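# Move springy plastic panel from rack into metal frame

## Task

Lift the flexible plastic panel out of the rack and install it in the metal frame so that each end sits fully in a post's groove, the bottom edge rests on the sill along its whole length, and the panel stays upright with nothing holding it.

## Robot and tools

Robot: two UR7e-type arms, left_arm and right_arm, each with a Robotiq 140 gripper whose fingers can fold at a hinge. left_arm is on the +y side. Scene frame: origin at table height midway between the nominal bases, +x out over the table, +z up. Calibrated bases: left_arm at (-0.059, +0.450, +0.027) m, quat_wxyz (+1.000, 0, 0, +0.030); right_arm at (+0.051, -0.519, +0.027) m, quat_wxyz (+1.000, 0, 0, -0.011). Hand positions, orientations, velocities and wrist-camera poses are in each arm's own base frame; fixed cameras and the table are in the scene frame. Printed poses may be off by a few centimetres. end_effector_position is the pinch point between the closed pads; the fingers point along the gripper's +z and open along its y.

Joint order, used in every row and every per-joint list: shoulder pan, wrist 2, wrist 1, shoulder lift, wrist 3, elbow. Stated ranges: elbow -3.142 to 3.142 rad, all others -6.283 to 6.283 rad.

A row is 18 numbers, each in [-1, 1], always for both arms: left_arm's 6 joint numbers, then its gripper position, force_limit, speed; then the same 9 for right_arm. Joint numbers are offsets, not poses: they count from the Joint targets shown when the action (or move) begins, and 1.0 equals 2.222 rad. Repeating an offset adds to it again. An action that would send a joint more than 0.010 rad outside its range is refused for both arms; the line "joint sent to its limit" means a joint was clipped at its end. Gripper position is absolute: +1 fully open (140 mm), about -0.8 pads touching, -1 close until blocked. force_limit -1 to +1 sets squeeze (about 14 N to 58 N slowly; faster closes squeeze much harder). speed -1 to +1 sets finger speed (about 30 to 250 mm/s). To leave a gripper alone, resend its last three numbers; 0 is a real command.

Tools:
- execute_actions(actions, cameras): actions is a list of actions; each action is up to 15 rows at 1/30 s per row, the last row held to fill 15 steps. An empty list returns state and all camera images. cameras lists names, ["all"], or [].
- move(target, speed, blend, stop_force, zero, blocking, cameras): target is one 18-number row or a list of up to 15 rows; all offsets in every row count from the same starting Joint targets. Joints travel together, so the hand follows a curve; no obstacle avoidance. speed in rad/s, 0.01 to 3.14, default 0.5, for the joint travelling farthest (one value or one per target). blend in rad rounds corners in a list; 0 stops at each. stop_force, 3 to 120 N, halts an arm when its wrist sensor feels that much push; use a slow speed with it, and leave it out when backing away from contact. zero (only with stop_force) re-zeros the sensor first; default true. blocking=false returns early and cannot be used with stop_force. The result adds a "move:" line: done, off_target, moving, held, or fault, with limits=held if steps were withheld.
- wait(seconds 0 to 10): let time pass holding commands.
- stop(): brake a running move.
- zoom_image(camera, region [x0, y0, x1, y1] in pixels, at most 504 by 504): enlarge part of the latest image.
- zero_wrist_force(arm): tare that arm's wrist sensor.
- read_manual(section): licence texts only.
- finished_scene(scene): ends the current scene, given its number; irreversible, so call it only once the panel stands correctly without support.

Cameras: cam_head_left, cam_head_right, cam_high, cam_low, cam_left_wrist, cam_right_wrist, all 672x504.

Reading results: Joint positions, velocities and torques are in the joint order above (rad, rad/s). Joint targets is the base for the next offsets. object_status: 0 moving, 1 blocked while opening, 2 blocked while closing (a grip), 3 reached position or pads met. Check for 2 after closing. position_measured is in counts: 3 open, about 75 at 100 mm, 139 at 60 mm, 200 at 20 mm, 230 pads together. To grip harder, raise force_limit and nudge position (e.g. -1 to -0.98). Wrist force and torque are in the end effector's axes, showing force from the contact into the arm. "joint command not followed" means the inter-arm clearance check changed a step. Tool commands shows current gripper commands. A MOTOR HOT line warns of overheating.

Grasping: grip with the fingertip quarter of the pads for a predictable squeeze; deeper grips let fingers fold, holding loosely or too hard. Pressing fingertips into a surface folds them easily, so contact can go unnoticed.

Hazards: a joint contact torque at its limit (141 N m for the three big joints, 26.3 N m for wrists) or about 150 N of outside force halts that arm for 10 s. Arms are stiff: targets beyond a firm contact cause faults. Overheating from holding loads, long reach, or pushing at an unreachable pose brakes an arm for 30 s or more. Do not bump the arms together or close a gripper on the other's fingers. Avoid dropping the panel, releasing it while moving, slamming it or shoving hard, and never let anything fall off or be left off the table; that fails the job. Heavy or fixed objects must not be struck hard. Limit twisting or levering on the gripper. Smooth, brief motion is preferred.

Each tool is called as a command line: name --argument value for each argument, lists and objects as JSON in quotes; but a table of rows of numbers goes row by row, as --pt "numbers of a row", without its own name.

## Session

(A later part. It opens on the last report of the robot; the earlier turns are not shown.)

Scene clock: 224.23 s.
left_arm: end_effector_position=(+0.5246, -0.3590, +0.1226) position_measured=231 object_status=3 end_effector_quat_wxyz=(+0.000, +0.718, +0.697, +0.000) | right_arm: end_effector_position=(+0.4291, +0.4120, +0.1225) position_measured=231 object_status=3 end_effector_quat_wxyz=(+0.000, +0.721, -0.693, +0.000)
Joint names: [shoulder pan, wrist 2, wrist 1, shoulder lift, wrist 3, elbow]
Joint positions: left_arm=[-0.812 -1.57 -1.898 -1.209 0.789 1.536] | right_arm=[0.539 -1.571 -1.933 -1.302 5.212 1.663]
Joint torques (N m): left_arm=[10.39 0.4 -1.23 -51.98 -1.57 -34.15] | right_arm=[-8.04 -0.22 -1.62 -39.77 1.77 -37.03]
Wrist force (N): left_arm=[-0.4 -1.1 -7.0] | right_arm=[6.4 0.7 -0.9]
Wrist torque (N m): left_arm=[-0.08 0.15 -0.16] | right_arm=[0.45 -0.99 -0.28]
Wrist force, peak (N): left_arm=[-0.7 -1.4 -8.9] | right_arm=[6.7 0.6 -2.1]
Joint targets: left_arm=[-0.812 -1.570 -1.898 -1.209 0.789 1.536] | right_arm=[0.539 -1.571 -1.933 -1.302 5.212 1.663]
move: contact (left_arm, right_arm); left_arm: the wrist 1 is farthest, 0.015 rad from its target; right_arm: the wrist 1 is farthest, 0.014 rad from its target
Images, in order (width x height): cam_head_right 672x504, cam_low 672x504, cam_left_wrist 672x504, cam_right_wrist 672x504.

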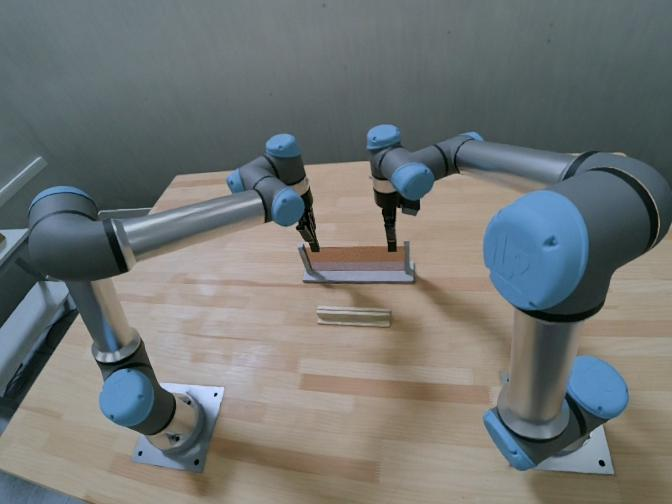

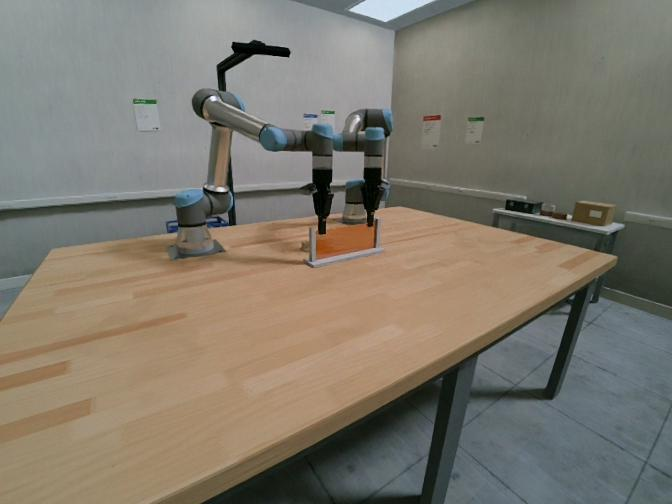

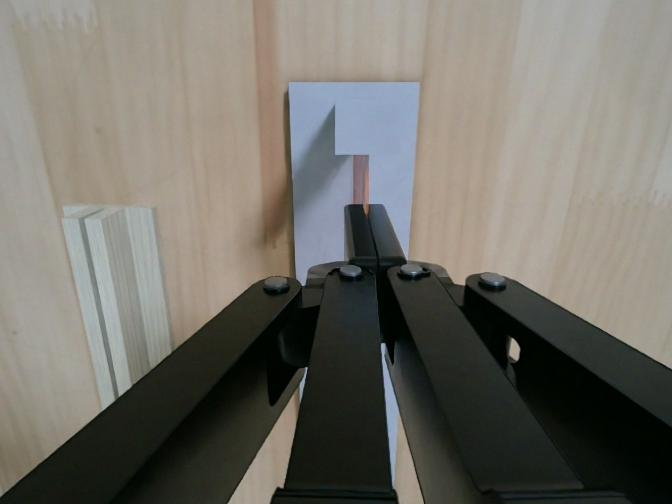

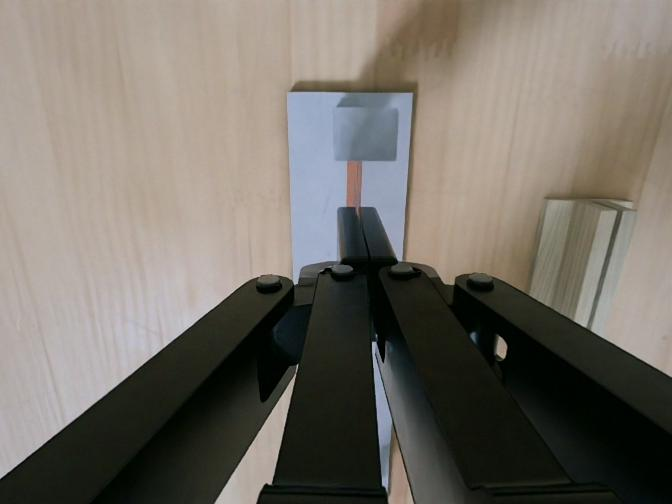

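move --target '[0,0,0,0,0,0,-0.45,-1,-1,0,0,0,0,0,0,-0.45,-1,-1]' --cameras '["cam_low","cam_left_wrist","cam_right_wrist"]'

zoom_image --camera "cam_low" --region '[300, 215, 390, 275]'

Scene clock: 228.20 s.
left_arm: end_effector_position=(+0.5246, -0.3590, +0.1226) position_measured=186 object_status=0 end_effector_quat_wxyz=(+0.000, +0.718, +0.697, +0.000) | right_arm: end_effector_position=(+0.4291, +0.4120, +0.1225) position_measured=186 object_status=0 end_effector_quat_wxyz=(+0.000, +0.721, -0.693, +0.000)
Joint names: [shoulder pan, wrist 2, wrist 1, shoulder lift, wrist 3, elbow]
Joint positions: left_arm=[-0.812 -1.57 -1.898 -1.209 0.789 1.536] | right_arm=[0.539 -1.571 -1.933 -1.302 5.212 1.663]
Joint torques (N m): left_arm=[10.42 0.51 -2.36 -51.4 -1.53 -33.82] | right_arm=[-6.48 -0.23 -2.61 -39.67 1.76 -36.41]
Wrist force (N): left_arm=[-1.2 -1.3 -2.2] | right_arm=[4.1 0.8 3.4]
Wrist torque (N m): left_arm=[-0.16 0.23 -0.19] | right_arm=[0.44 -1.02 -0.29]
Wrist force, peak (N): left_arm=[-0.3 -1.4 -7.5] | right_arm=[6.7 0.5 -0.9]
Joint targets: left_arm=[-0.812 -1.570 -1.898 -1.209 0.789 1.536] | right_arm=[0.539 -1.571 -1.933 -1.302 5.212 1.663]
move: done
Images, in order (width x height): cam_low 672x504, cam_left_wrist 672x504, cam_right_wrist 672x504.

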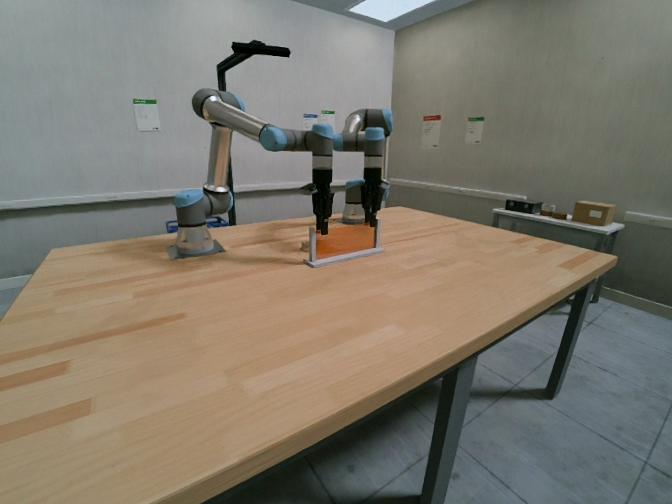

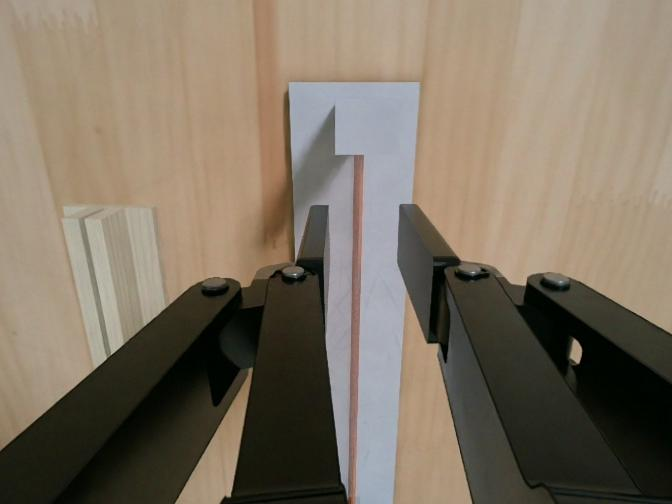

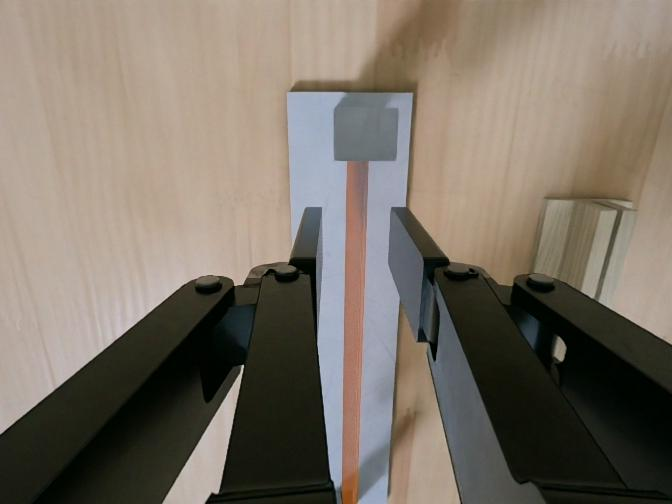

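Scaled by 5.600 from the camera's 672x504 image, which has a finer 960x720 frame.

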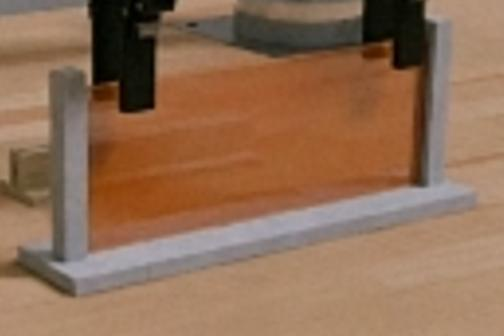

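move --target '[0,0,0.1098,-0.0219,0,-0.0878,-0.45,-1,-1,0,0,0.1127,-0.0248,0,-0.0874,-0.45,-1,-1]' --speed 0.25 --cameras '["cam_low","cam_left_wrist","cam_right_wrist"]'

zoom_image --camera "cam_low" --region '[300, 215, 390, 275]'

Scene clock: 231.20 s.
left_arm: end_effector_position=(+0.5245, -0.3589, +0.2226) position_measured=186 object_status=3 end_effector_quat_wxyz=(+0.000, +0.718, +0.697, +0.000) | right_arm: end_effector_position=(+0.4290, +0.4119, +0.2226) position_measured=186 object_status=3 end_effector_quat_wxyz=(+0.000, +0.721, -0.693, +0.000)
Joint names: [shoulder pan, wrist 2, wrist 1, shoulder lift, wrist 3, elbow]
Joint positions: left_arm=[-0.812 -1.57 -1.655 -1.257 0.789 1.342] | right_arm=[0.539 -1.571 -1.683 -1.357 5.212 1.469]
Joint torques (N m): left_arm=[10.39 0.58 -1.33 -52.98 -1.35 -36.94] | right_arm=[-4.57 -0.23 -1.89 -40.42 1.68 -42.36]
Wrist force (N): left_arm=[-0.8 -1.4 -2.5] | right_arm=[4.1 0.6 3.3]
Wrist torque (N m): left_arm=[-0.15 0.14 -0.22] | right_arm=[0.40 -1.00 -0.30]
Wrist force, peak (N): left_arm=[-1.0 -1.3 -3.6] | right_arm=[4.4 0.9 4.3]
Joint targets: left_arm=[-0.812 -1.570 -1.654 -1.257 0.789 1.341] | right_arm=[0.539 -1.571 -1.682 -1.357 5.212 1.469]
move: done
Images, in order (width x height): cam_low 672x504, cam_left_wrist 672x504, cam_right_wrist 672x504.

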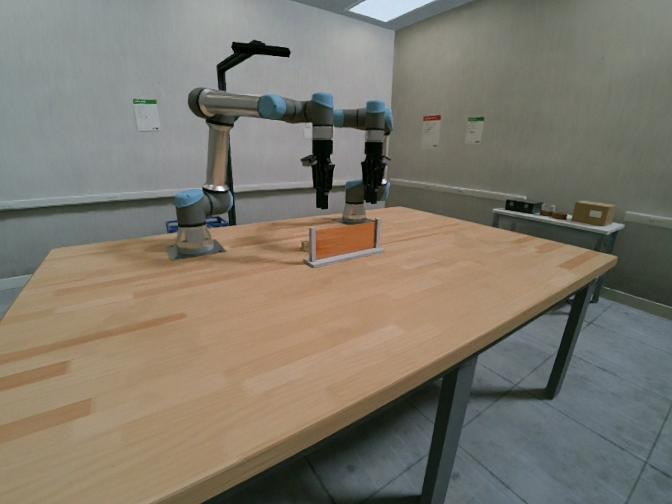

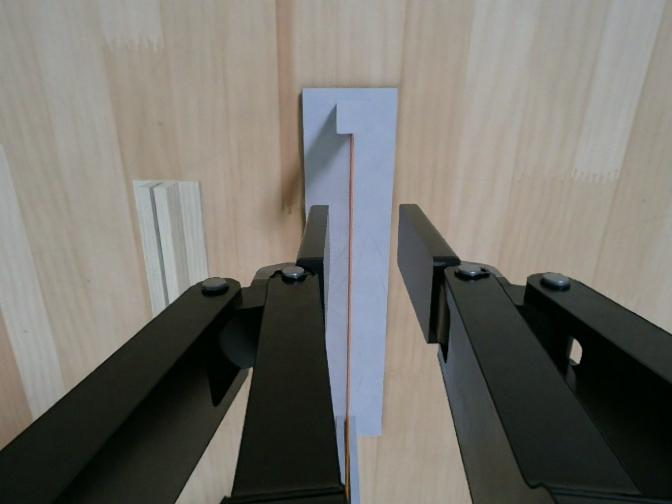

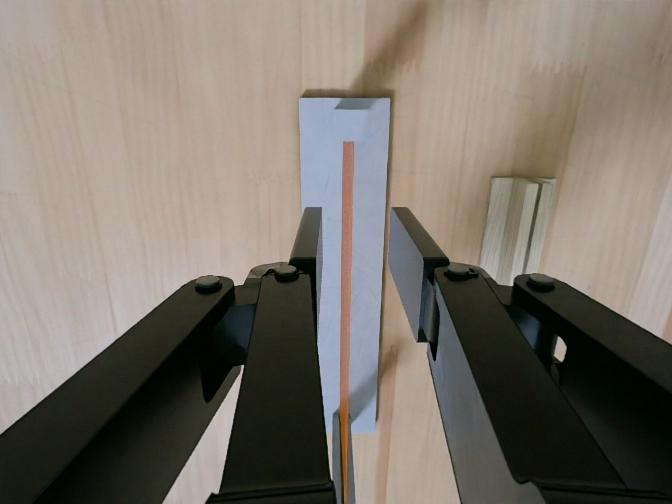

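Scaled by 5.600 from the camera's 672x504 image, which has a finer 960x720 frame.

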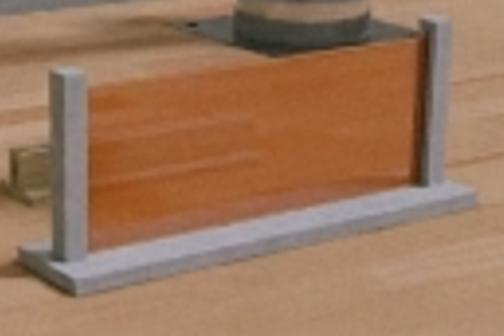

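Seated and standing.

finished_scene --scene 1

The scene is finished: the task was done.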